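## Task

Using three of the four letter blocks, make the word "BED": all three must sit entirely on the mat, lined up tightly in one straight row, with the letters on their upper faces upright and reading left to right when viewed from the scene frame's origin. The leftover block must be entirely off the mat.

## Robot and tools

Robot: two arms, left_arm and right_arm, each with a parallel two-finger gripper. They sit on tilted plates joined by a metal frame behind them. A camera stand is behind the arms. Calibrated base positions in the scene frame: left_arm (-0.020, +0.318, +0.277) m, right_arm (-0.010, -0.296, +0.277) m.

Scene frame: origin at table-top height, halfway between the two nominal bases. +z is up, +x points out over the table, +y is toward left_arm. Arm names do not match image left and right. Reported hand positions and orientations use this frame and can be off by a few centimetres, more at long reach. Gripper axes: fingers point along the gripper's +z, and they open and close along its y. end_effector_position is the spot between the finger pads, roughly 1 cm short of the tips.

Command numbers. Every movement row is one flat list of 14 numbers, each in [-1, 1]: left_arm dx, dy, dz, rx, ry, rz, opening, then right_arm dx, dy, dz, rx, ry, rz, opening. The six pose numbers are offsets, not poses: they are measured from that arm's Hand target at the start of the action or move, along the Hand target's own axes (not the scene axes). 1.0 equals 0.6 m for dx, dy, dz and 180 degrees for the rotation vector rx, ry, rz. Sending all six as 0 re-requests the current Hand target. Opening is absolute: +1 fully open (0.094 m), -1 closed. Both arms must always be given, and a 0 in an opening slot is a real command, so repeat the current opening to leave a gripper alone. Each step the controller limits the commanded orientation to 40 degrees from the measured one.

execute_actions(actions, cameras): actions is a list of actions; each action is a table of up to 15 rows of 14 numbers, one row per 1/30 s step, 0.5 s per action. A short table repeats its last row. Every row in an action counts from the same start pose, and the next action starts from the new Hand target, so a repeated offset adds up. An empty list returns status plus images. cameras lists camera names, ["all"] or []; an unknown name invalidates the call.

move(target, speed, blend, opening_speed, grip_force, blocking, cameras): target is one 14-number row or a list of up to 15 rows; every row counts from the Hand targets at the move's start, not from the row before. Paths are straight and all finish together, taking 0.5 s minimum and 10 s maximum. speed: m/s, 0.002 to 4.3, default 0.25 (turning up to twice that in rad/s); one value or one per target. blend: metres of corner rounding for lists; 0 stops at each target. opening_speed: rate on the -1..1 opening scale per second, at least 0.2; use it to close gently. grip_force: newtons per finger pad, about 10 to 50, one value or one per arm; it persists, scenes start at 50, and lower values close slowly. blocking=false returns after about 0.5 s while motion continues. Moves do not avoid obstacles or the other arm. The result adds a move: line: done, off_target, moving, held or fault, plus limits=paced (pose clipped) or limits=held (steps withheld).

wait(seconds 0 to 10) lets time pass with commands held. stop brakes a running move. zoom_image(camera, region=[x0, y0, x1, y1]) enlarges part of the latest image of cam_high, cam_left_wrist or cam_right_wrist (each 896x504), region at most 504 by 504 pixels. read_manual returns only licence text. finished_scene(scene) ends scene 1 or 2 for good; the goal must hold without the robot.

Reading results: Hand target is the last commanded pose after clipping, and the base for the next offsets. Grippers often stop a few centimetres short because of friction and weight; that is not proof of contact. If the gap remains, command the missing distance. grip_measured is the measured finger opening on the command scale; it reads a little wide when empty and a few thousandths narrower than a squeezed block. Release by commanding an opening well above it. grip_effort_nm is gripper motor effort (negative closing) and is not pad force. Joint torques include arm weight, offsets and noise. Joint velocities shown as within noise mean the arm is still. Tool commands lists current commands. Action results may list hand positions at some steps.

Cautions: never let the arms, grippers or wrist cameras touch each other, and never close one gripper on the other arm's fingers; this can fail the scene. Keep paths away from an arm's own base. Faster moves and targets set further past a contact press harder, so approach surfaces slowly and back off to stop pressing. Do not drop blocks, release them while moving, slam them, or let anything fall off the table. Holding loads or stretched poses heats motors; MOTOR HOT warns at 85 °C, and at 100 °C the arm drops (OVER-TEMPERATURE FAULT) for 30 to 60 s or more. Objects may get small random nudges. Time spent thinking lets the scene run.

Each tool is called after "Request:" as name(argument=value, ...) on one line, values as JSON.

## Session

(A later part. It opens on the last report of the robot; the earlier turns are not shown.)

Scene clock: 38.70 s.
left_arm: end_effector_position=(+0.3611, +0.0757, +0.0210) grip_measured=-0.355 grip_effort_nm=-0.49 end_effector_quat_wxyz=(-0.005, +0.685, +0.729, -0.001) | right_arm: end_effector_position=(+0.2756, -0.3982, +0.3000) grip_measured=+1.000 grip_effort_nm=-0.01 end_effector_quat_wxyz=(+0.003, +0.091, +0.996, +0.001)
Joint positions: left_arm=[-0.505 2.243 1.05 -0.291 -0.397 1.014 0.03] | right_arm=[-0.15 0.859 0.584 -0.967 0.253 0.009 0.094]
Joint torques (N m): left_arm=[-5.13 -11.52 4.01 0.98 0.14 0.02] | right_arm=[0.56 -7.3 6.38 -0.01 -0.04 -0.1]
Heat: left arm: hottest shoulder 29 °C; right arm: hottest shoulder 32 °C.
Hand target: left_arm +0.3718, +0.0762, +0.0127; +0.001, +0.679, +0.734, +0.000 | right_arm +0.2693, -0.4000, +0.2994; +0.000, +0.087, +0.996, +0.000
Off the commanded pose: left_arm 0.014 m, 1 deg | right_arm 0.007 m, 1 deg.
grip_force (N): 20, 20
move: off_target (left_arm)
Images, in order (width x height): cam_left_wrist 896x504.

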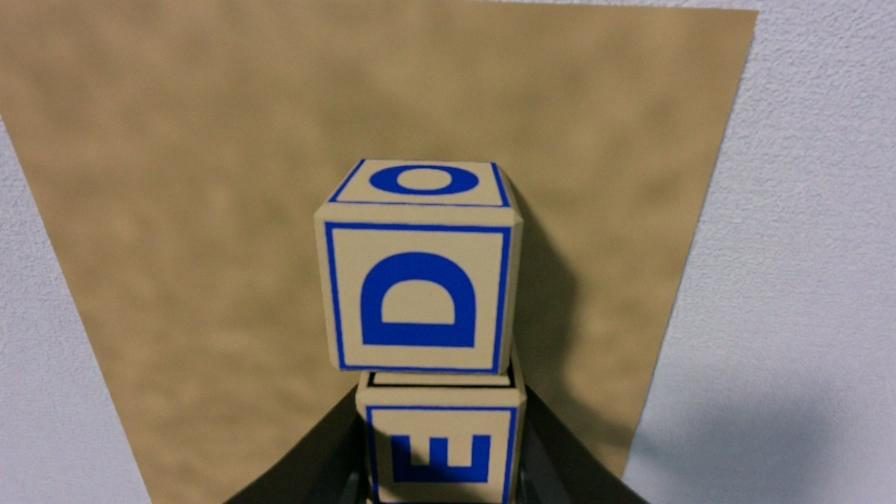

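Request:
move(target=[0.0, 0.002, 0.009, 0, 0, 0, -0.6, 0, 0, 0, 0, 0, 0, 1.0], speed=0.05, cameras=["cam_left_wrist"])

Scene clock: 39.57 s.
left_arm: end_effector_position=(+0.3612, +0.0756, +0.0210) grip_measured=-0.355 grip_effort_nm=-0.49 end_effector_quat_wxyz=(-0.004, +0.686, +0.727, -0.001) | right_arm: end_effector_position=(+0.2756, -0.3982, +0.3000) grip_measured=+1.000 grip_effort_nm=-0.01 end_effector_quat_wxyz=(+0.003, +0.091, +0.996, +0.001)
Joint positions: left_arm=[-0.505 2.243 1.05 -0.29 -0.397 1.019 0.03] | right_arm=[-0.15 0.859 0.584 -0.967 0.253 0.009 0.094]
Joint torques (N m): left_arm=[-5.36 -10.05 4.56 1.26 0.19 0] | right_arm=[0.5 -7.3 6.43 0.01 -0.04 -0.09]
Heat: left arm: hottest shoulder 29 °C; right arm: hottest shoulder 32 °C.
Hand target: left_arm +0.3731, +0.0762, +0.0074; +0.001, +0.679, +0.734, +0.000 | right_arm +0.2693, -0.4000, +0.2994; +0.000, +0.087, +0.996, +0.000
Off the commanded pose: left_arm 0.018 m, 1 deg | right_arm 0.007 m, 1 deg.
grip_force (N): 20, 20
move: off_target (left_arm)
Images, in order (width x height): cam_left_wrist 896x504.

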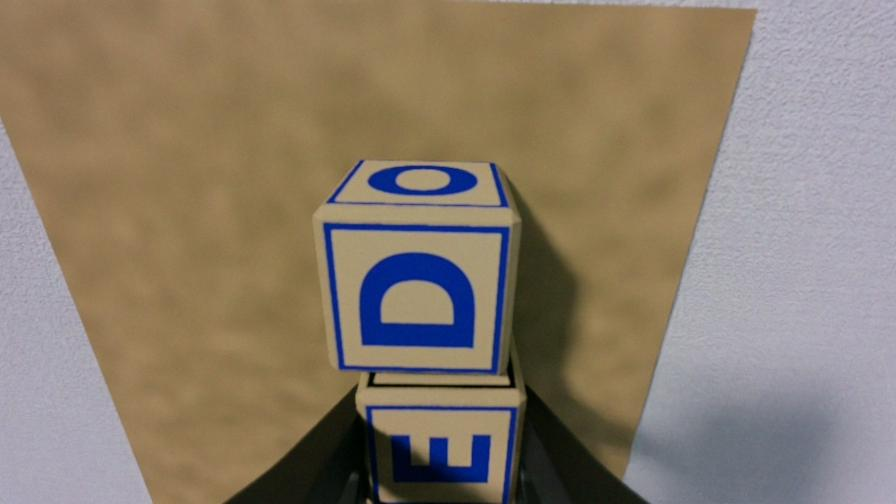

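Request:
move(target=[0.0, 0.015, -0.007, 0, 0, 0, -0.6, 0, 0, 0, 0, 0, 0, 1.0], speed=0.06, cameras=["cam_left_wrist"])

Scene clock: 40.57 s.
left_arm: end_effector_position=(+0.3766, +0.0738, +0.0212) grip_measured=-0.355 grip_effort_nm=-0.49 end_effector_quat_wxyz=(+0.005, +0.682, +0.732, +0.001) | right_arm: end_effector_position=(+0.2756, -0.3982, +0.3000) grip_measured=+1.000 grip_effort_nm=-0.01 end_effector_quat_wxyz=(+0.003, +0.091, +0.996, +0.001)
Joint positions: left_arm=[-0.494 2.244 1.076 -0.289 -0.396 1.026 0.03] | right_arm=[-0.15 0.859 0.584 -0.967 0.253 0.009 0.094]
Joint torques (N m): left_arm=[-5.48 -11.75 4.36 0.47 0.16 -0.01] | right_arm=[0.44 -7.36 6.41 0.02 -0.03 -0.1]
Heat: left arm: hottest shoulder 29 °C; right arm: hottest shoulder 32 °C.
Hand target: left_arm +0.3819, +0.0769, +0.0116; +0.001, +0.679, +0.734, +0.000 | right_arm +0.2693, -0.4000, +0.2994; +0.000, +0.087, +0.996, +0.000
Off the commanded pose: left_arm 0.011 m, 1 deg | right_arm 0.007 m, 1 deg.
grip_force (N): 20, 20
move: off_target (left_arm)
Images, in order (width x height): cam_left_wrist 896x504.

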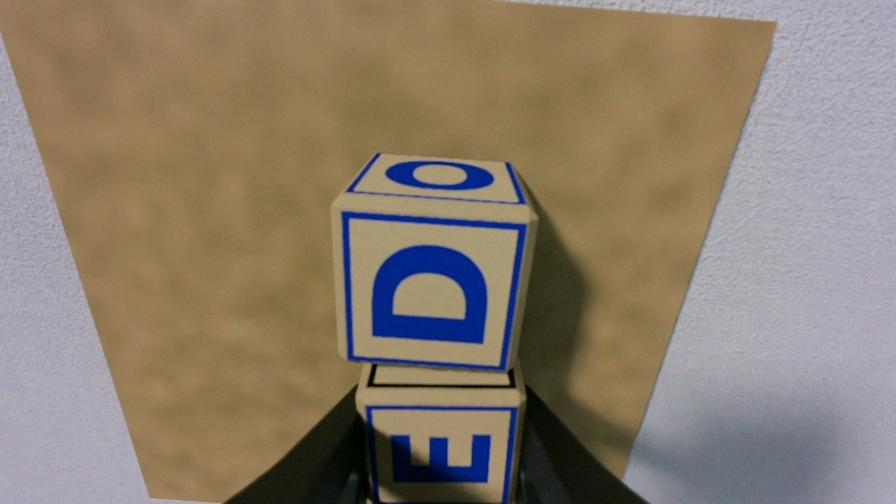

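Request:
move(target=[0.0, 0.0, -0.008, 0, 0, 0, 0.3, 0, 0, 0, 0, 0, 0, 1.0], opening_speed=0.5, grip_force=50, cameras=["cam_left_wrist"])

Scene clock: 43.10 s.
left_arm: end_effector_position=(+0.3758, +0.0742, +0.0212) grip_measured=+0.298 grip_effort_nm=0.06 end_effector_quat_wxyz=(+0.003, +0.682, +0.731, +0.001) | right_arm: end_effector_position=(+0.2756, -0.3982, +0.3000) grip_measured=+1.000 grip_effort_nm=-0.01 end_effector_quat_wxyz=(+0.003, +0.091, +0.996, +0.001)
Joint positions: left_arm=[-0.494 2.244 1.076 -0.293 -0.396 1.027 0.061] | right_arm=[-0.15 0.859 0.584 -0.967 0.253 0.009 0.094]
Joint torques (N m): left_arm=[-5.95 -12.04 3.75 0.28 0.17 -0.07] | right_arm=[0.5 -7.41 6.38 0.01 -0.03 -0.11]
Heat: left arm: hottest shoulder 29 °C; right arm: hottest shoulder 32 °C.
Hand target: left_arm +0.3819, +0.0769, +0.0164; +0.001, +0.679, +0.734, +0.000 | right_arm +0.2693, -0.4000, +0.2994; +0.000, +0.087, +0.996, +0.000
Off the commanded pose: left_arm 0.008 m, 1 deg | right_arm 0.007 m, 1 deg.
move: done
Images, in order (width x height): cam_left_wrist 896x504.

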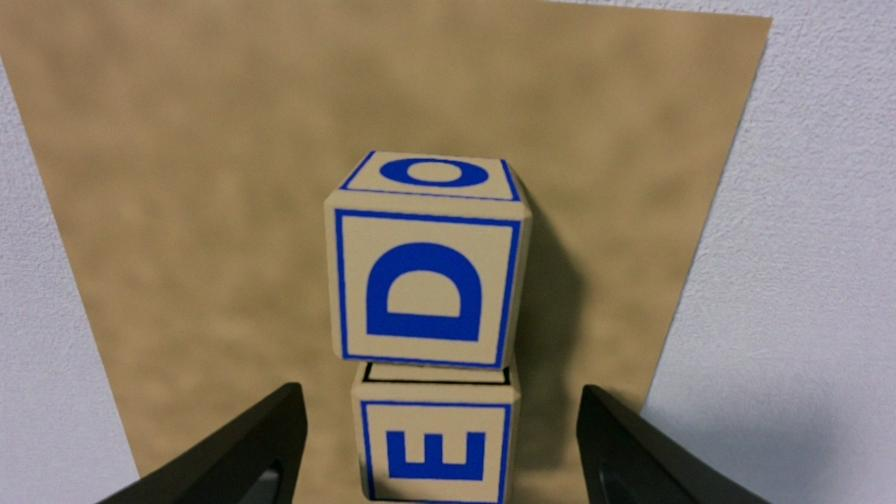

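Request:
move(target=[[0, 0, -0.14, 0, 0, 0, 0.3, 0, 0, 0, 0, 0, 0, 1.0], [0.4062, -0.0183, -0.0727, 0, 0, -0.2694, 0.7, 0, 0, 0, 0, 0, 0, 1.0]], speed=[0.15, 0.4], blend=[0.03, 0], cameras=["cam_high", "cam_left_wrist"])

Scene clock: 46.10 s.
left_arm: end_effector_position=(+0.3471, +0.3147, +0.0549) grip_measured=+0.698 grip_effort_nm=0.06 end_effector_quat_wxyz=(-0.009, +0.328, +0.945, -0.003) | right_arm: end_effector_position=(+0.2756, -0.3982, +0.3000) grip_measured=+1.000 grip_effort_nm=-0.01 end_effector_quat_wxyz=(+0.003, +0.091, +0.996, +0.001)
Joint positions: left_arm=[-0.006 1.858 0.709 -0.162 -0.301 0.695 0.08] | right_arm=[-0.15 0.859 0.584 -0.967 0.253 0.009 0.094]
Joint torques (N m): left_arm=[-2.9 -11.63 0.95 0.88 0.19 -0.18] | right_arm=[0.38 -7.47 6.42 0.01 -0.04 -0.09]
Heat: left arm: hottest shoulder 29 °C; right arm: hottest shoulder 32 °C.
Hand target: left_arm +0.3522, +0.3192, +0.0597; +0.001, +0.317, +0.948, +0.000 | right_arm +0.2693, -0.4000, +0.2994; +0.000, +0.087, +0.996, +0.000
Off the commanded pose: left_arm 0.008 m, 2 deg | right_arm 0.007 m, 1 deg.
move: done
Images, in order (width x height): cam_high 896x504, cam_left_wrist 896x504.

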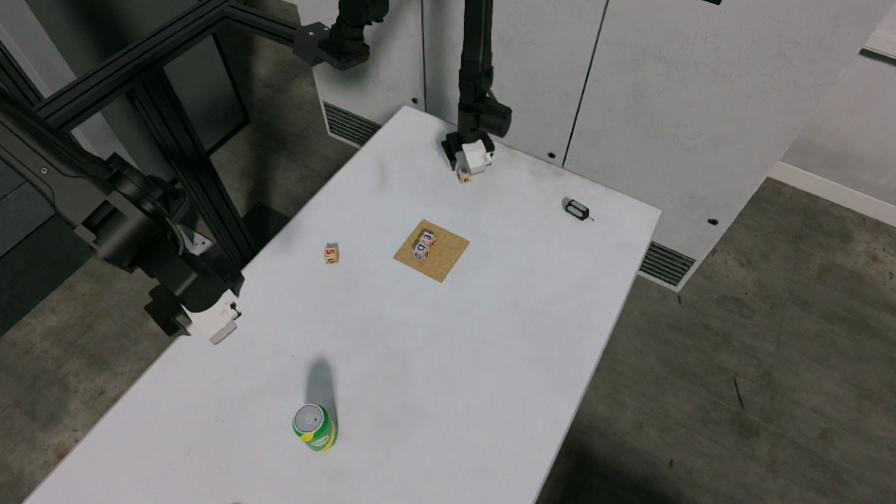

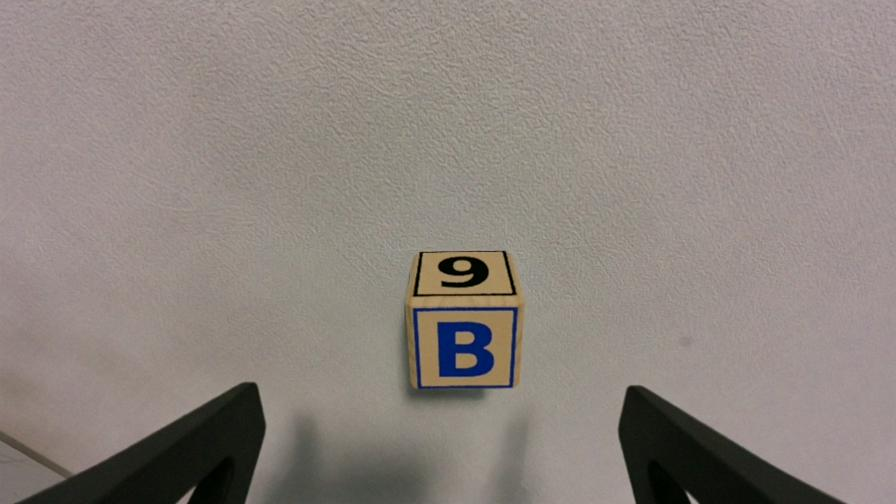

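Request:
move(target=[-0.0074, -0.0167, 0.0803, 0, 0, 0, 0.7, 0, 0, 0, 0, 0, 0, 1.0], speed=0.1, cameras=["cam_left_wrist"])

Scene clock: 49.27 s.
left_arm: end_effector_position=(+0.3477, +0.3042, +0.0171) grip_measured=+0.699 grip_effort_nm=0.06 end_effector_quat_wxyz=(+0.000, +0.323, +0.946, -0.001) | right_arm: end_effector_position=(+0.2756, -0.3982, +0.3000) grip_measured=+1.000 grip_effort_nm=-0.01 end_effector_quat_wxyz=(+0.003, +0.091, +0.996, +0.001)
Joint positions: left_arm=[-0.002 1.986 0.735 -0.038 -0.299 0.695 0.08] | right_arm=[-0.15 0.859 0.584 -0.967 0.253 0.009 0.094]
Joint torques (N m): left_arm=[-2.84 -9.64 1.54 0.91 0.18 -0.08] | right_arm=[0.44 -7.41 6.39 -0.01 -0.02 -0.1]
Heat: left arm: hottest shoulder 29 °C; right arm: hottest shoulder 32 °C.
Hand target: left_arm +0.3493, +0.3085, +0.0115; +0.000, +0.317, +0.948, +0.000 | right_arm +0.2693, -0.4000, +0.2994; +0.000, +0.087, +0.996, +0.000
Off the commanded pose: left_arm 0.007 m, 1 deg | right_arm 0.007 m, 1 deg.
move: done
Images, in order (width x height): cam_left_wrist 896x504.

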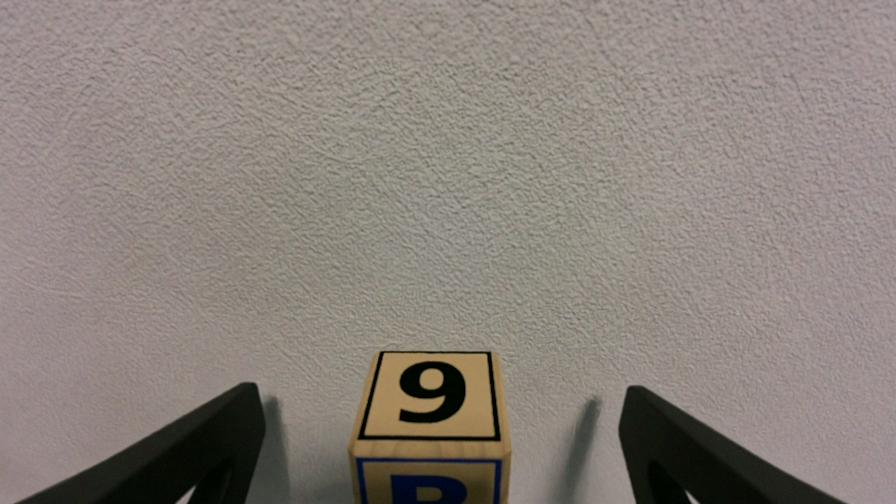

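Request:
move(target=[0, 0, 0, 0, 0, 0, -0.28, 0, 0, 0, 0, 0, 0, 1.0], opening_speed=1.5, cameras=[])

Request:
move(target=[0, 0, 0, 0, 0, 0, -0.6, 0, 0, 0, 0, 0, 0, 1.0], grip_force=20, cameras=[])

Request:
move(target=[0, 0, 0, 0, 0, -0.235, -0.6, 0, 0, 0, 0, 0, 0, 1.0], speed=0.3, cameras=["cam_left_wrist"])

Scene clock: 50.50 s.
left_arm: end_effector_position=(+0.3477, +0.3041, +0.0171) grip_measured=-0.278 grip_effort_nm=-0.09 end_effector_quat_wxyz=(+0.000, +0.323, +0.946, -0.001) | right_arm: end_effector_position=(+0.2756, -0.3982, +0.3000) grip_measured=+1.000 grip_effort_nm=-0.01 end_effector_quat_wxyz=(+0.003, +0.091, +0.996, +0.001)
Joint positions: left_arm=[-0.002 1.986 0.735 -0.038 -0.298 0.695 0.034] | right_arm=[-0.15 0.859 0.584 -0.967 0.253 0.009 0.094]
Joint torques (N m): left_arm=[-3.19 -9.35 1.29 0.98 0.2 -0.05] | right_arm=[0.5 -7.41 6.42 0.02 -0.04 -0.1]
Heat: left arm: hottest shoulder 29 °C; right arm: hottest shoulder 32 °C.
Hand target: left_arm +0.3494, +0.3084, +0.0115; +0.000, +0.317, +0.948, -0.001 | right_arm +0.2693, -0.4000, +0.2994; +0.000, +0.087, +0.996, +0.000
Off the commanded pose: left_arm 0.007 m, 1 deg | right_arm 0.007 m, 1 deg.
move: done
No camera images: "cameras" was empty.

Scene clock: 51.00 s.
left_arm: end_effector_position=(+0.3477, +0.3041, +0.0171) grip_measured=-0.354 grip_effort_nm=-0.49 end_effector_quat_wxyz=(+0.000, +0.323, +0.946, -0.001) | right_arm: end_effector_position=(+0.2756, -0.3982, +0.3000) grip_measured=+1.000 grip_effort_nm=-0.01 end_effector_quat_wxyz=(+0.003, +0.091, +0.996, +0.001)
Joint positions: left_arm=[-0.002 1.986 0.735 -0.038 -0.298 0.695 0.03] | right_arm=[-0.15 0.859 0.584 -0.967 0.253 0.009 0.094]
Joint torques (N m): left_arm=[-3.49 -9.93 1.33 0.98 0.14 -0.04] | right_arm=[0.5 -7.47 6.39 0.01 -0.04 -0.09]
Heat: left arm: hottest shoulder 29 °C; right arm: hottest shoulder 32 °C.
Hand target: left_arm +0.3493, +0.3084, +0.0115; +0.000, +0.317, +0.948, +0.000 | right_arm +0.2693, -0.4000, +0.2994; +0.000, +0.087, +0.996, +0.000
Off the commanded pose: left_arm 0.007 m, 1 deg | right_arm 0.007 m, 1 deg.
grip_force (N): 20, 20
move: done
No camera images: "cameras" was empty.

Scene clock: 53.23 s.
left_arm: end_effector_position=(+0.3494, +0.3050, +0.0171) grip_measured=-0.354 grip_effort_nm=-0.49 end_effector_quat_wxyz=(+0.003, -0.034, +0.999, +0.001) | right_arm: end_effector_position=(+0.2756, -0.3982, +0.3000) grip_measured=+1.000 grip_effort_nm=-0.01 end_effector_quat_wxyz=(+0.003, +0.091, +0.996, +0.001)
Joint positions: left_arm=[-0.001 1.986 0.736 -0.033 -0.301 -0.029 0.03] | right_arm=[-0.15 0.859 0.584 -0.967 0.253 0.009 0.094]
Joint torques (N m): left_arm=[-3.02 -9.82 1.47 0.81 0.23 -0.23] | right_arm=[0.38 -7.41 6.42 0.01 -0.04 -0.1]
Heat: left arm: hottest shoulder 29 °C; right arm: hottest shoulder 32 °C.
Hand target: left_arm +0.3496, +0.3084, +0.0115; +0.000, -0.046, +0.999, -0.001 | right_arm +0.2693, -0.4000, +0.2994; +0.000, +0.087, +0.996, +0.000
Off the commanded pose: left_arm 0.007 m, 1 deg | right_arm 0.007 m, 1 deg.
grip_force (N): 20, 20
move: done
Images, in order (width x height): cam_left_wrist 896x504.

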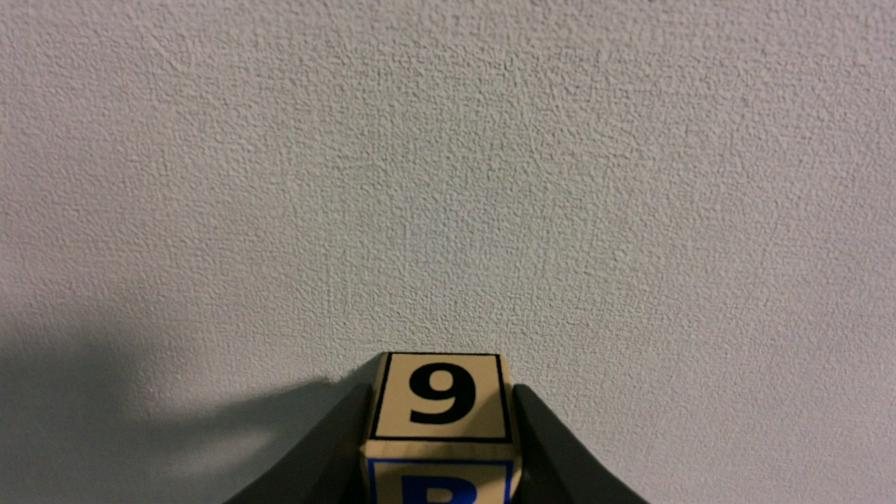

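Request:
move(target=[0, 0, 0, 0, 0, 0, 0.3, 0, 0, 0, 0, 0, 0, 1.0], opening_speed=0.8, grip_force=50, cameras=[])

Request:
move(target=[[0, 0, -0.1, 0, 0, 0, 0.3, 0, 0, 0, 0, 0, 0, 1.0], [0.0132, 0.0019, -0.0808, 0, 0, 0.5017, 0.5, 0, 0, 0, 0, 0, 0, 1.0]], speed=[0.15, 0.5], blend=[0.015, 0], cameras=["cam_left_wrist"])

Scene clock: 55.17 s.
left_arm: end_effector_position=(+0.3493, +0.3045, +0.0170) grip_measured=+0.298 grip_effort_nm=0.06 end_effector_quat_wxyz=(+0.002, -0.036, +0.999, -0.001) | right_arm: end_effector_position=(+0.2756, -0.3982, +0.3000) grip_measured=+1.000 grip_effort_nm=-0.01 end_effector_quat_wxyz=(+0.003, +0.091, +0.996, +0.001)
Joint positions: left_arm=[-0.001 1.987 0.736 -0.033 -0.298 -0.033 0.061] | right_arm=[-0.15 0.859 0.584 -0.967 0.253 0.009 0.094]
Joint torques (N m): left_arm=[-3.19 -9.64 1.37 0.83 0.14 -0.22] | right_arm=[0.5 -7.36 6.38 -0.01 -0.03 -0.1]
Heat: left arm: hottest shoulder 29 °C; right arm: hottest shoulder 32 °C.
Hand target: left_arm +0.3494, +0.3083, +0.0115; +0.000, -0.046, +0.999, -0.001 | right_arm +0.2693, -0.4000, +0.2994; +0.000, +0.087, +0.996, +0.000
Off the commanded pose: left_arm 0.007 m, 1 deg | right_arm 0.007 m, 1 deg.
move: done
No camera images: "cameras" was empty.

Scene clock: 58.80 s.
left_arm: end_effector_position=(+0.3471, +0.3128, +0.0643) grip_measured=+0.498 grip_effort_nm=0.06 end_effector_quat_wxyz=(+0.002, +0.670, +0.742, +0.005) | right_arm: end_effector_position=(+0.2756, -0.3982, +0.3000) grip_measured=+1.000 grip_effort_nm=-0.01 end_effector_quat_wxyz=(+0.003, +0.091, +0.996, +0.001)
Joint positions: left_arm=[-0.02 1.827 0.682 -0.14 -0.309 1.49 0.07] | right_arm=[-0.15 0.859 0.584 -0.967 0.253 0.009 0.094]
Joint torques (N m): left_arm=[-4.25 -8.59 1.14 0.99 0.22 0.01] | right_arm=[0.44 -7.41 6.42 0.02 -0.03 -0.09]
Heat: left arm: hottest shoulder 29 °C; right arm: hottest shoulder 32 °C.
Hand target: left_arm +0.3416, +0.3088, +0.0600; +0.001, +0.676, +0.737, +0.000 | right_arm +0.2693, -0.4000, +0.2994; +0.000, +0.087, +0.996, +0.000
Off the commanded pose: left_arm 0.008 m, 1 deg | right_arm 0.007 m, 1 deg.
move: done
Images, in order (width x height): cam_left_wrist 896x504.

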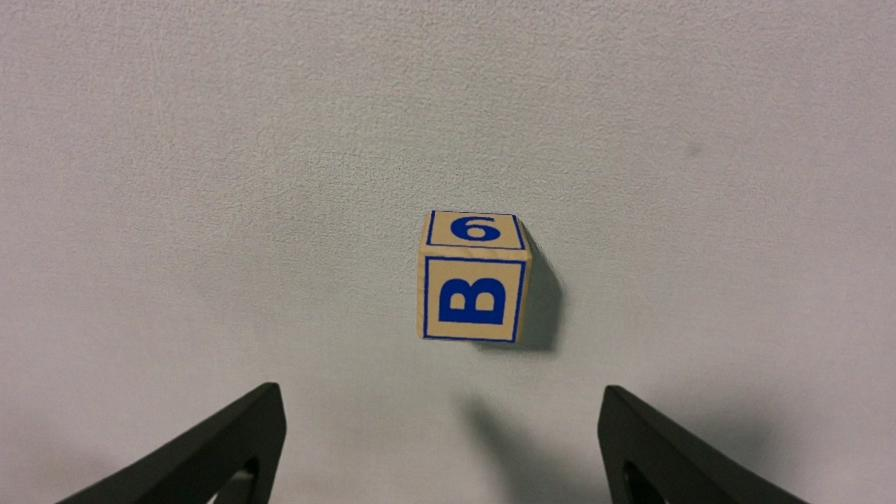

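Request:
move(target=[-0.015, 0.0022, 0.0822, 0, 0, 0.014, 0.5, 0, 0, 0, 0, 0, 0, 1.0], speed=0.1, cameras=["cam_left_wrist"])

Scene clock: 60.37 s.
left_arm: end_effector_position=(+0.3425, +0.2970, +0.0168) grip_measured=+0.498 grip_effort_nm=0.06 end_effector_quat_wxyz=(+0.001, +0.693, +0.721, +0.000) | right_arm: end_effector_position=(+0.2756, -0.3982, +0.3000) grip_measured=+1.000 grip_effort_nm=-0.01 end_effector_quat_wxyz=(+0.003, +0.091, +0.996, +0.001)
Joint positions: left_arm=[-0.02 1.994 0.723 -0.022 -0.304 1.551 0.07] | right_arm=[-0.15 0.859 0.584 -0.967 0.253 0.009 0.094]
Joint torques (N m): left_arm=[-3.84 -9.17 1.2 0.91 0.23 0.02] | right_arm=[0.5 -7.3 6.42 0.03 -0.03 -0.1]
Heat: left arm: hottest shoulder 29 °C; right arm: hottest shoulder 32 °C.
Hand target: left_arm +0.3437, +0.2999, +0.0107; +0.001, +0.692, +0.722, +0.000 | right_arm +0.2693, -0.4000, +0.2994; +0.000, +0.087, +0.996, +0.000
Off the commanded pose: left_arm 0.007 m, 0 deg | right_arm 0.007 m, 1 deg.
move: done
Images, in order (width x height): cam_left_wrist 896x504.

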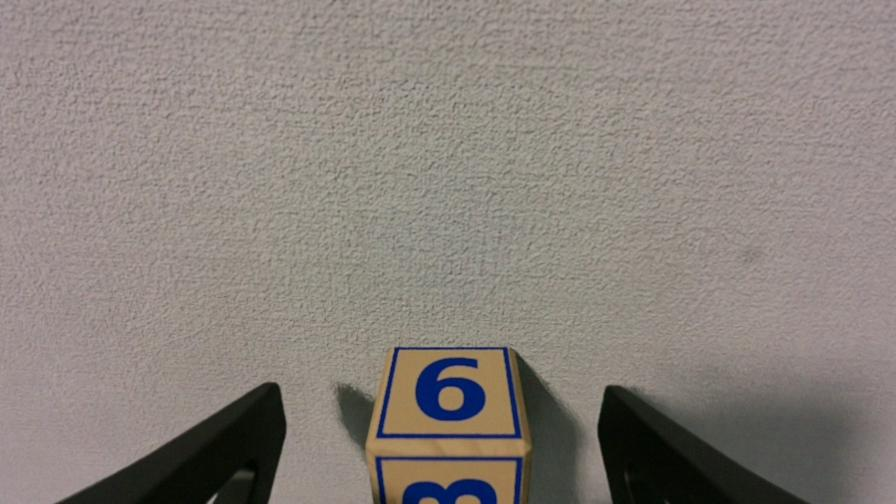

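Request:
move(target=[0.018, 0.0, 0.0, 0, 0, 0.0, 0.5, 0, 0, 0, 0, 0, 0, 1.0], speed=0.1, cameras=["cam_left_wrist"])

Scene clock: 61.63 s.
left_arm: end_effector_position=(+0.3417, +0.3063, +0.0139) grip_measured=+0.498 grip_effort_nm=0.06 end_effector_quat_wxyz=(-0.001, +0.694, +0.720, -0.001) | right_arm: end_effector_position=(+0.2756, -0.3982, +0.3000) grip_measured=+1.000 grip_effort_nm=-0.01 end_effector_quat_wxyz=(+0.003, +0.091, +0.996, +0.001)
Joint positions: left_arm=[0.007 1.994 0.723 -0.019 -0.297 1.578 0.07] | right_arm=[-0.15 0.859 0.584 -0.967 0.253 0.009 0.094]
Joint torques (N m): left_arm=[-2.84 -10.29 0.83 0.88 0.18 -0.03] | right_arm=[0.5 -7.41 6.39 0.03 -0.03 -0.09]
Heat: left arm: hottest shoulder 29 °C; right arm: hottest shoulder 32 °C.
Hand target: left_arm +0.3432, +0.3107, +0.0106; +0.001, +0.692, +0.722, +0.000 | right_arm +0.2693, -0.4000, +0.2994; +0.000, +0.087, +0.996, +0.000
Off the commanded pose: left_arm 0.006 m, 0 deg | right_arm 0.007 m, 1 deg.
move: done
Images, in order (width x height): cam_left_wrist 896x504.

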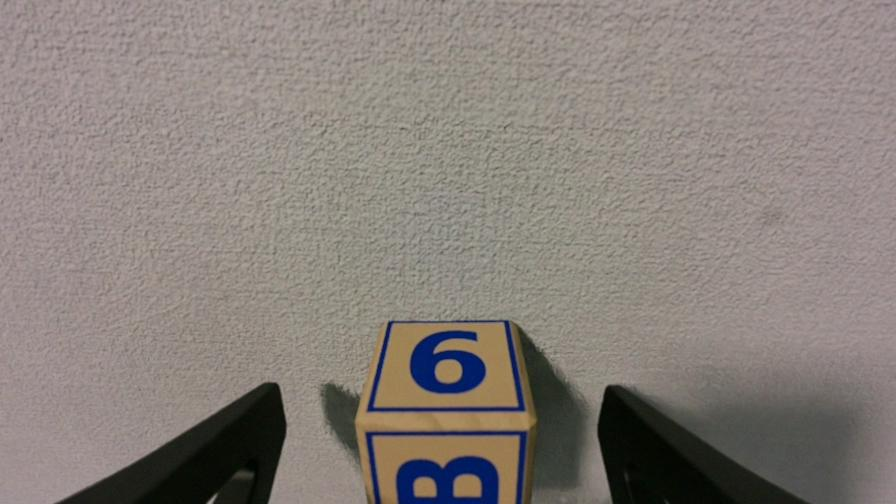

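Request:
move(target=[0, 0, 0, 0, 0, 0, -0.28, 0, 0, 0, 0, 0, 0, 1.0], opening_speed=1.5, cameras=[])

Request:
move(target=[0, 0, 0, 0, 0, 0, -0.6, 0, 0, 0, 0, 0, 0, 1.0], grip_force=20, cameras=["cam_left_wrist"])

Request:
move(target=[[0, 0, -0.1333, 0, 0, 0, -0.6, 0, 0, 0, 0, 0, 0, 1.0], [-0.3262, 0.0525, -0.1323, 0, 0, -0.008, -0.6, 0, 0, 0, 0, 0, 0, 1.0]], speed=[0.15, 0.3], blend=[0.02, 0], cameras=["cam_high", "cam_left_wrist"])

Scene clock: 62.97 s.
left_arm: end_effector_position=(+0.3417, +0.3063, +0.0139) grip_measured=-0.278 grip_effort_nm=-0.09 end_effector_quat_wxyz=(-0.001, +0.694, +0.720, -0.001) | right_arm: end_effector_position=(+0.2756, -0.3982, +0.3000) grip_measured=+1.000 grip_effort_nm=-0.01 end_effector_quat_wxyz=(+0.003, +0.091, +0.996, +0.001)
Joint positions: left_arm=[0.007 1.994 0.723 -0.019 -0.297 1.579 0.034] | right_arm=[-0.15 0.859 0.584 -0.967 0.253 0.009 0.094]
Joint torques (N m): left_arm=[-3.14 -9.76 0.88 0.87 0.2 0] | right_arm=[0.5 -7.3 6.42 -0.01 -0.04 -0.09]
Heat: left arm: hottest shoulder 29 °C; right arm: hottest shoulder 32 °C.
Hand target: left_arm +0.3432, +0.3107, +0.0106; +0.001, +0.692, +0.722, +0.000 | right_arm +0.2693, -0.4000, +0.2994; +0.000, +0.087, +0.996, +0.000
Off the commanded pose: left_arm 0.006 m, 0 deg | right_arm 0.007 m, 1 deg.
move: done
No camera images: "cameras" was empty.

Scene clock: 63.47 s.
left_arm: end_effector_position=(+0.3417, +0.3063, +0.0139) grip_measured=-0.353 grip_effort_nm=-0.49 end_effector_quat_wxyz=(-0.001, +0.694, +0.720, -0.001) | right_arm: end_effector_position=(+0.2756, -0.3982, +0.3000) grip_measured=+1.000 grip_effort_nm=-0.01 end_effector_quat_wxyz=(+0.003, +0.091, +0.996, +0.001)
Joint positions: left_arm=[0.007 1.994 0.723 -0.019 -0.297 1.579 0.03] | right_arm=[-0.15 0.859 0.584 -0.967 0.253 0.009 0.094]
Joint torques (N m): left_arm=[-3.31 -10.17 0.99 0.88 0.22 0.03] | right_arm=[0.44 -7.3 6.43 0.05 -0.03 -0.1]
Heat: left arm: hottest shoulder 29 °C; right arm: hottest shoulder 32 °C.
Hand target: left_arm +0.3432, +0.3108, +0.0106; +0.000, +0.692, +0.722, +0.000 | right_arm +0.2693, -0.4000, +0.2994; +0.000, +0.087, +0.996, +0.000
Off the commanded pose: left_arm 0.006 m, 0 deg | right_arm 0.007 m, 1 deg.
grip_force (N): 20, 20
move: done
Images, in order (width x height): cam_left_wrist 896x504.

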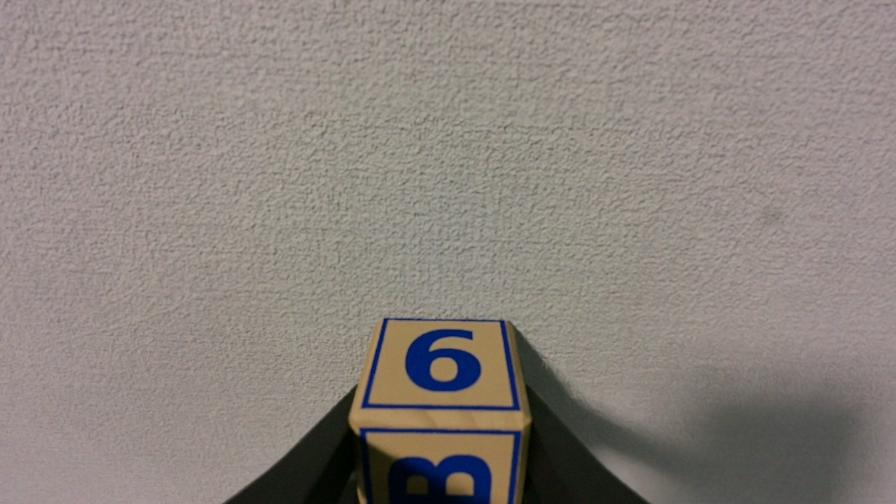

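Scene clock: 65.67 s.
left_arm: end_effector_position=(+0.3773, +0.1224, +0.0929) grip_measured=-0.353 grip_effort_nm=-0.49 end_effector_quat_wxyz=(+0.001, +0.684, +0.729, -0.002) | right_arm: end_effector_position=(+0.2756, -0.3982, +0.3000) grip_measured=+1.000 grip_effort_nm=-0.01 end_effector_quat_wxyz=(+0.003, +0.091, +0.996, +0.001)
Joint positions: left_arm=[-0.464 2.006 0.954 -0.403 -0.389 1.061 0.03] | right_arm=[-0.15 0.859 0.584 -0.967 0.253 0.009 0.094]
Joint torques (N m): left_arm=[-6.12 -10.64 5.01 0.13 -0.09 -0.23] | right_arm=[0.56 -7.36 6.42 -0.02 -0.03 -0.09]
Heat: left arm: hottest shoulder 29 °C; right arm: hottest shoulder 32 °C.
Hand target: left_arm +0.3830, +0.1167, +0.0903; +0.001, +0.683, +0.731, +0.000 | right_arm +0.2693, -0.4000, +0.2994; +0.000, +0.087, +0.996, +0.000
Off the commanded pose: left_arm 0.009 m, 0 deg | right_arm 0.007 m, 1 deg.
grip_force (N): 20, 20
move: done
Images, in order (width x height): cam_high 896x504, cam_left_wrist 896x504.

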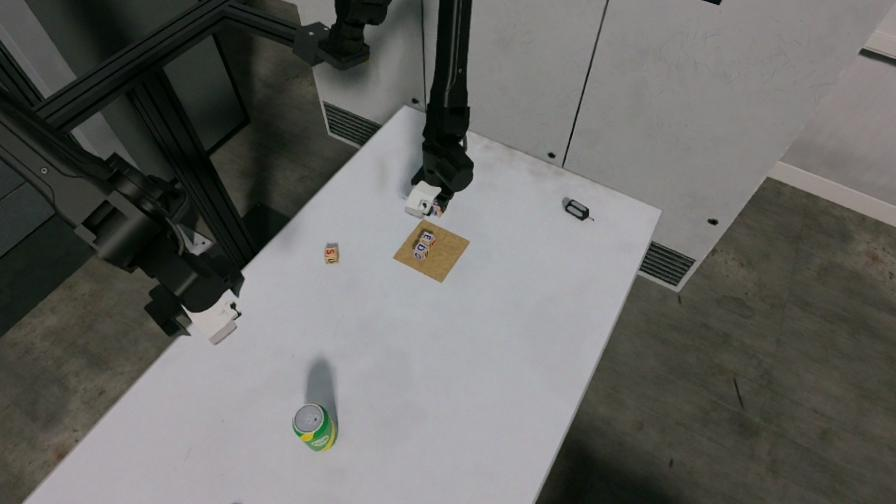

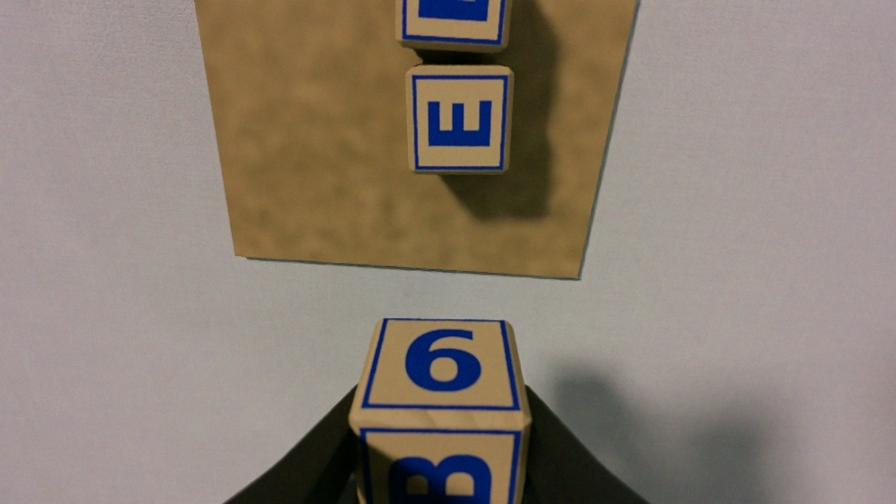

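Request:
move(target=[-0.012, 0, 0.095, 0, 0, 0, -0.6, 0, 0, 0, 0, 0, 0, 1.0], speed=0.15, cameras=["cam_left_wrist"])

Scene clock: 67.67 s.
left_arm: end_effector_position=(+0.3741, +0.1084, +0.0388) grip_measured=-0.353 grip_effort_nm=-0.50 end_effector_quat_wxyz=(-0.003, +0.687, +0.727, -0.002) | right_arm: end_effector_position=(+0.2756, -0.3982, +0.3000) grip_measured=+1.000 grip_effort_nm=-0.01 end_effector_quat_wxyz=(+0.003, +0.091, +0.996, +0.001)
Joint positions: left_arm=[-0.448 2.159 1.006 -0.306 -0.389 1.082 0.03] | right_arm=[-0.15 0.859 0.584 -0.967 0.253 0.009 0.094]
Joint torques (N m): left_arm=[-4.89 -11.63 3.78 0.9 0.11 0.02] | right_arm=[0.5 -7.41 6.37 0.01 -0.03 -0.1]
Heat: left arm: hottest shoulder 29 °C; right arm: hottest shoulder 32 °C.
Hand target: left_arm +0.3835, +0.1093, +0.0334; +0.001, +0.683, +0.731, +0.000 | right_arm +0.2693, -0.4000, +0.2994; +0.000, +0.087, +0.996, +0.000
Off the commanded pose: left_arm 0.011 m, 1 deg | right_arm 0.007 m, 1 deg.
grip_force (N): 20, 20
move: off_target (left_arm)
Images, in order (width x height): cam_left_wrist 896x504.

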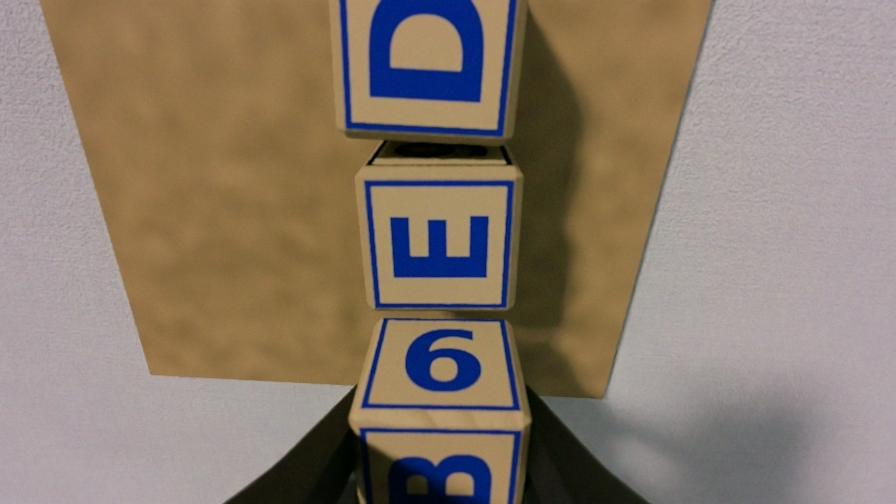

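Request:
move(target=[0, 0, 0.035, 0, 0, 0, -0.6, 0, 0, 0, 0, 0, 0, 1.0], speed=0.06, cameras=["cam_left_wrist"])

Scene clock: 69.03 s.
left_arm: end_effector_position=(+0.3759, +0.1078, +0.0195) grip_measured=-0.353 grip_effort_nm=-0.49 end_effector_quat_wxyz=(-0.002, +0.687, +0.727, -0.001) | right_arm: end_effector_position=(+0.2756, -0.3982, +0.3000) grip_measured=+1.000 grip_effort_nm=-0.01 end_effector_quat_wxyz=(+0.003, +0.091, +0.996, +0.001)
Joint positions: left_arm=[-0.432 2.207 1.025 -0.265 -0.389 1.1 0.03] | right_arm=[-0.15 0.859 0.584 -0.967 0.253 0.009 0.094]
Joint torques (N m): left_arm=[-5.36 -10.81 3.54 0.88 0.16 -0.01] | right_arm=[0.32 -7.36 6.42 0.03 -0.04 -0.09]
Heat: left arm: hottest shoulder 29 °C; right arm: hottest shoulder 32 °C.
Hand target: left_arm +0.3835, +0.1093, +0.0123; +0.001, +0.683, +0.731, +0.000 | right_arm +0.2693, -0.4000, +0.2994; +0.000, +0.087, +0.996, +0.000
Off the commanded pose: left_arm 0.011 m, 1 deg | right_arm 0.007 m, 1 deg.
grip_force (N): 20, 20
move: off_target (left_arm)
Images, in order (width x height): cam_left_wrist 896x504.

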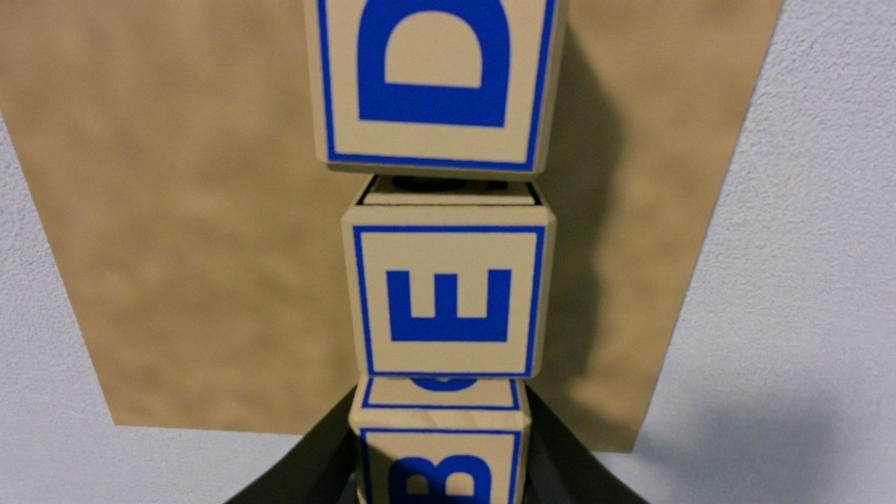

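Request:
move(target=[[0, 0, 0.006, 0, 0, 0, -0.6, 0, 0, 0, 0, 0, 0, 1.0], [-0.03, 0, 0.006, 0, 0, 0, -0.6, 0, 0, 0, 0, 0, 0, 1.0]], speed=0.05, cameras=["cam_left_wrist"])

Scene clock: 70.97 s.
left_arm: end_effector_position=(+0.3852, +0.1027, +0.0157) grip_measured=-0.353 grip_effort_nm=-0.49 end_effector_quat_wxyz=(+0.001, +0.680, +0.733, +0.000) | right_arm: end_effector_position=(+0.2756, -0.3982, +0.3000) grip_measured=+1.000 grip_effort_nm=-0.01 end_effector_quat_wxyz=(+0.003, +0.091, +0.996, +0.001)
Joint positions: left_arm=[-0.431 2.224 1.056 -0.273 -0.389 1.088 0.03] | right_arm=[-0.15 0.859 0.584 -0.967 0.253 0.009 0.094]
Joint torques (N m): left_arm=[-7.77 -10.75 4.01 0.5 0.06 -0.19] | right_arm=[0.44 -7.47 6.41 0.01 -0.04 -0.1]
Heat: left arm: hottest shoulder 29 °C; right arm: hottest shoulder 32 °C.
Hand target: left_arm +0.3848, +0.0914, +0.0087; +0.001, +0.683, +0.731, +0.000 | right_arm +0.2693, -0.4000, +0.2994; +0.000, +0.087, +0.996, +0.000
Off the commanded pose: left_arm 0.013 m, 0 deg | right_arm 0.007 m, 1 deg.
grip_force (N): 20, 20
move: off_target (left_arm)
Images, in order (width x height): cam_left_wrist 896x504.

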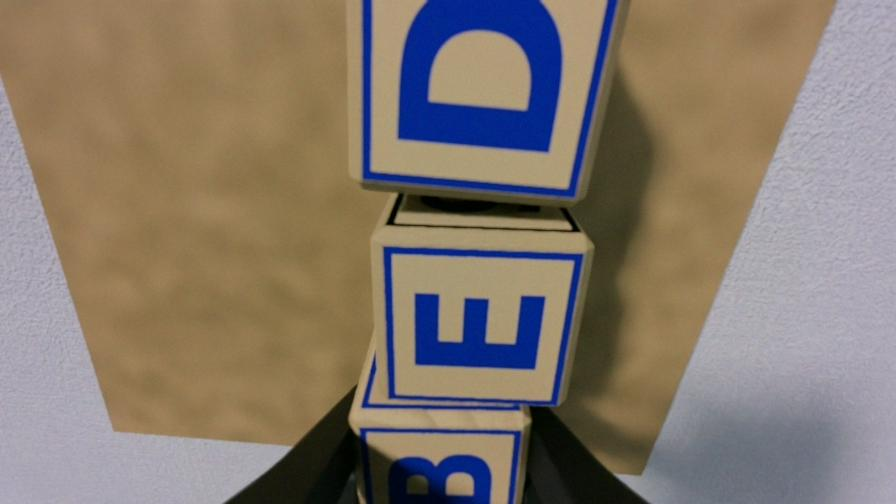

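Request:
move(target=[-0.009, -0.0173, -0.003, 0, 0, 0, -0.6, 0, 0, 0, 0, 0, 0, 1.0], speed=0.05, cameras=["cam_left_wrist"])

Scene clock: 72.40 s.
left_arm: end_effector_position=(+0.3800, +0.0954, +0.0158) grip_measured=-0.353 grip_effort_nm=-0.49 end_effector_quat_wxyz=(+0.000, +0.679, +0.734, +0.000) | right_arm: end_effector_position=(+0.2756, -0.3982, +0.3000) grip_measured=+1.000 grip_effort_nm=-0.01 end_effector_quat_wxyz=(+0.003, +0.091, +0.996, +0.001)
Joint positions: left_arm=[-0.448 2.232 1.056 -0.273 -0.392 1.065 0.03] | right_arm=[-0.15 0.859 0.584 -0.967 0.253 0.009 0.094]
Joint torques (N m): left_arm=[-7.94 -11.34 3 0.68 0.05 -0.14] | right_arm=[0.5 -7.41 6.45 0.01 -0.04 -0.1]
Heat: left arm: hottest shoulder 29 °C; right arm: hottest shoulder 32 °C.
Hand target: left_arm +0.3748, +0.0852, +0.0105; +0.001, +0.683, +0.731, +0.000 | right_arm +0.2693, -0.4000, +0.2994; +0.000, +0.087, +0.996, +0.000
Off the commanded pose: left_arm 0.013 m, 1 deg | right_arm 0.007 m, 1 deg.
grip_force (N): 20, 20
move: off_target (left_arm)
Images, in order (width x height): cam_left_wrist 896x504.

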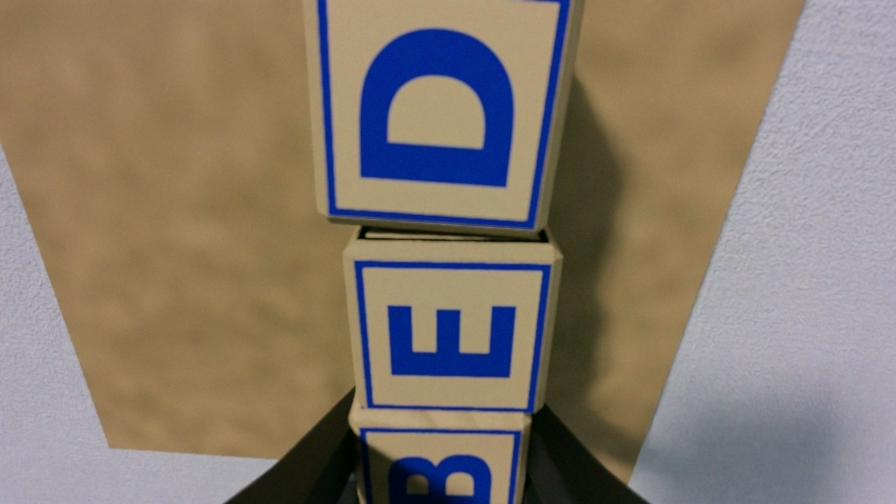

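Request:
move(target=[-0.0085, -0.001, 0, 0, 0, 0, -0.6, 0, 0, 0, 0, 0, 0, 1.0], speed=0.05, cameras=["cam_left_wrist"])

Scene clock: 73.50 s.
left_arm: end_effector_position=(+0.3775, +0.0921, +0.0158) grip_measured=-0.353 grip_effort_nm=-0.49 end_effector_quat_wxyz=(+0.000, +0.678, +0.735, +0.001) | right_arm: end_effector_position=(+0.2756, -0.3982, +0.3000) grip_measured=+1.000 grip_effort_nm=-0.01 end_effector_quat_wxyz=(+0.003, +0.091, +0.996, +0.001)
Joint positions: left_arm=[-0.457 2.236 1.056 -0.273 -0.393 1.054 0.03] | right_arm=[-0.15 0.859 0.584 -0.967 0.253 0.009 0.094]
Joint torques (N m): left_arm=[-7.53 -10.81 3.63 0.55 0.06 -0.19] | right_arm=[0.5 -7.47 6.41 0.01 -0.03 -0.1]
Heat: left arm: hottest shoulder 29 °C; right arm: hottest shoulder 32 °C.
Hand target: left_arm +0.3746, +0.0801, +0.0106; +0.001, +0.683, +0.731, +0.000 | right_arm +0.2693, -0.4000, +0.2994; +0.000, +0.087, +0.996, +0.000
Off the commanded pose: left_arm 0.013 m, 1 deg | right_arm 0.007 m, 1 deg.
grip_force (N): 20, 20
move: off_target (left_arm)
Images, in order (width x height): cam_left_wrist 896x504.

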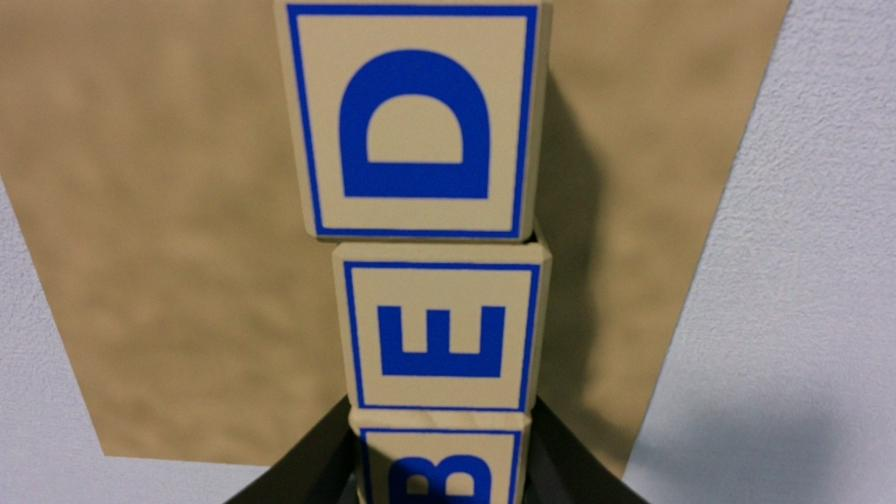

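Request:
move(target=[[0, 0, 0, 0, 0, 0, 0.45, 0, 0, 0, 0, 0, 0, 1.0], [0, 0, -0.09, 0, 0, 0, 0.45, 0, 0, 0, 0, 0, 0, 1.0], [0, 0, -0.2, 0, 0, 0, 0.45, 0, 0, 0, 0, 0, 0, 1.0]], speed=[0.1, 0.15, 0.25], blend=[0, 0.02, 0], opening_speed=0.6, grip_force=50, cameras=["cam_left_wrist", "cam_high"])

Scene clock: 77.50 s.
left_arm: end_effector_position=(+0.3771, +0.0834, +0.1249) grip_measured=+0.449 grip_effort_nm=0.06 end_effector_quat_wxyz=(-0.001, +0.681, +0.732, -0.002) | right_arm: end_effector_position=(+0.2756, -0.3982, +0.3000) grip_measured=+1.000 grip_effort_nm=-0.01 end_effector_quat_wxyz=(+0.003, +0.091, +0.996, +0.001)
Joint positions: left_arm=[-0.563 1.994 1.017 -0.523 -0.399 0.945 0.068] | right_arm=[-0.15 0.859 0.584 -0.967 0.253 0.009 0.094]
Joint torques (N m): left_arm=[-7 -12.63 3.41 0.17 -0.01 -0.2] | right_arm=[0.44 -7.36 6.42 0.02 -0.03 -0.09]
Heat: left arm: hottest shoulder 29 °C; right arm: hottest shoulder 32 °C.
Hand target: left_arm +0.3744, +0.0803, +0.1305; +0.000, +0.683, +0.731, +0.000 | right_arm +0.2693, -0.4000, +0.2994; +0.000, +0.087, +0.996, +0.000
Off the commanded pose: left_arm 0.007 m, 0 deg | right_arm 0.007 m, 1 deg.
move: done
Images, in order (width x height): cam_high 896x504, cam_left_wrist 896x504.

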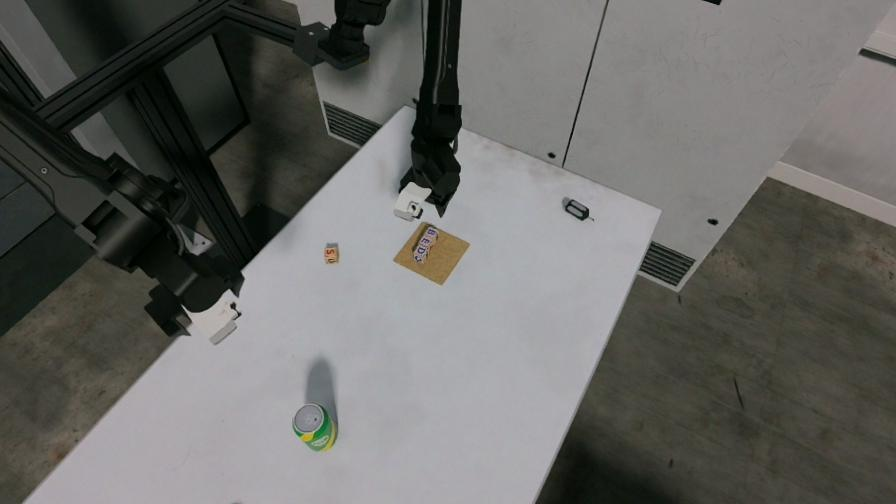

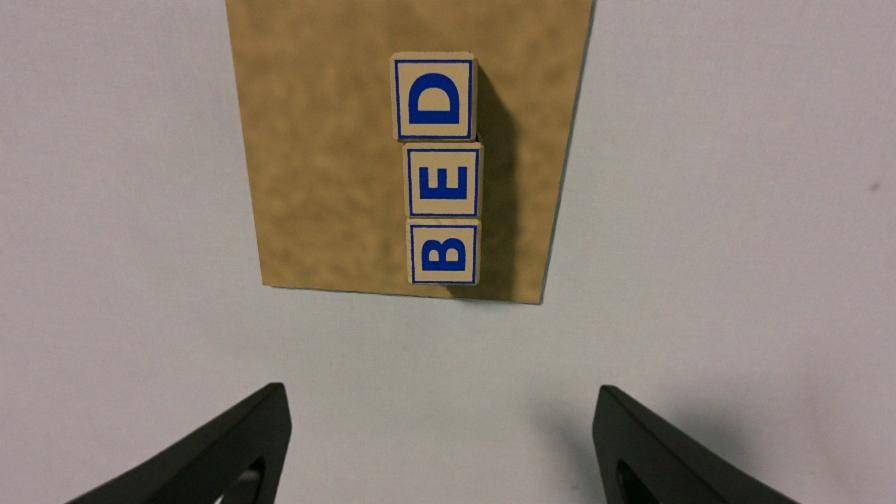

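Request:
zoom_image(camera="cam_high", region=[370, 190, 500, 300])

Scaled by 3.877 from the camera's 896x504 image, which has a finer 1280x720 frame.

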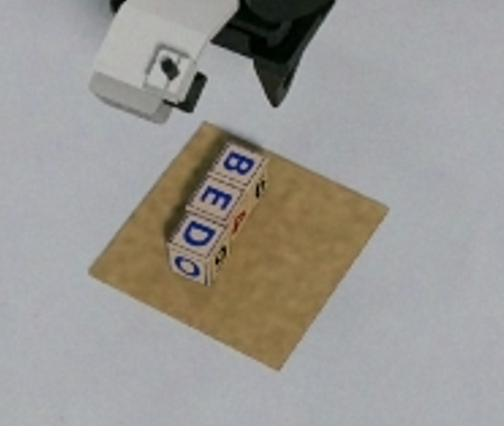

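Request:
finished_scene(scene=2)

The scene is finished: the task was done.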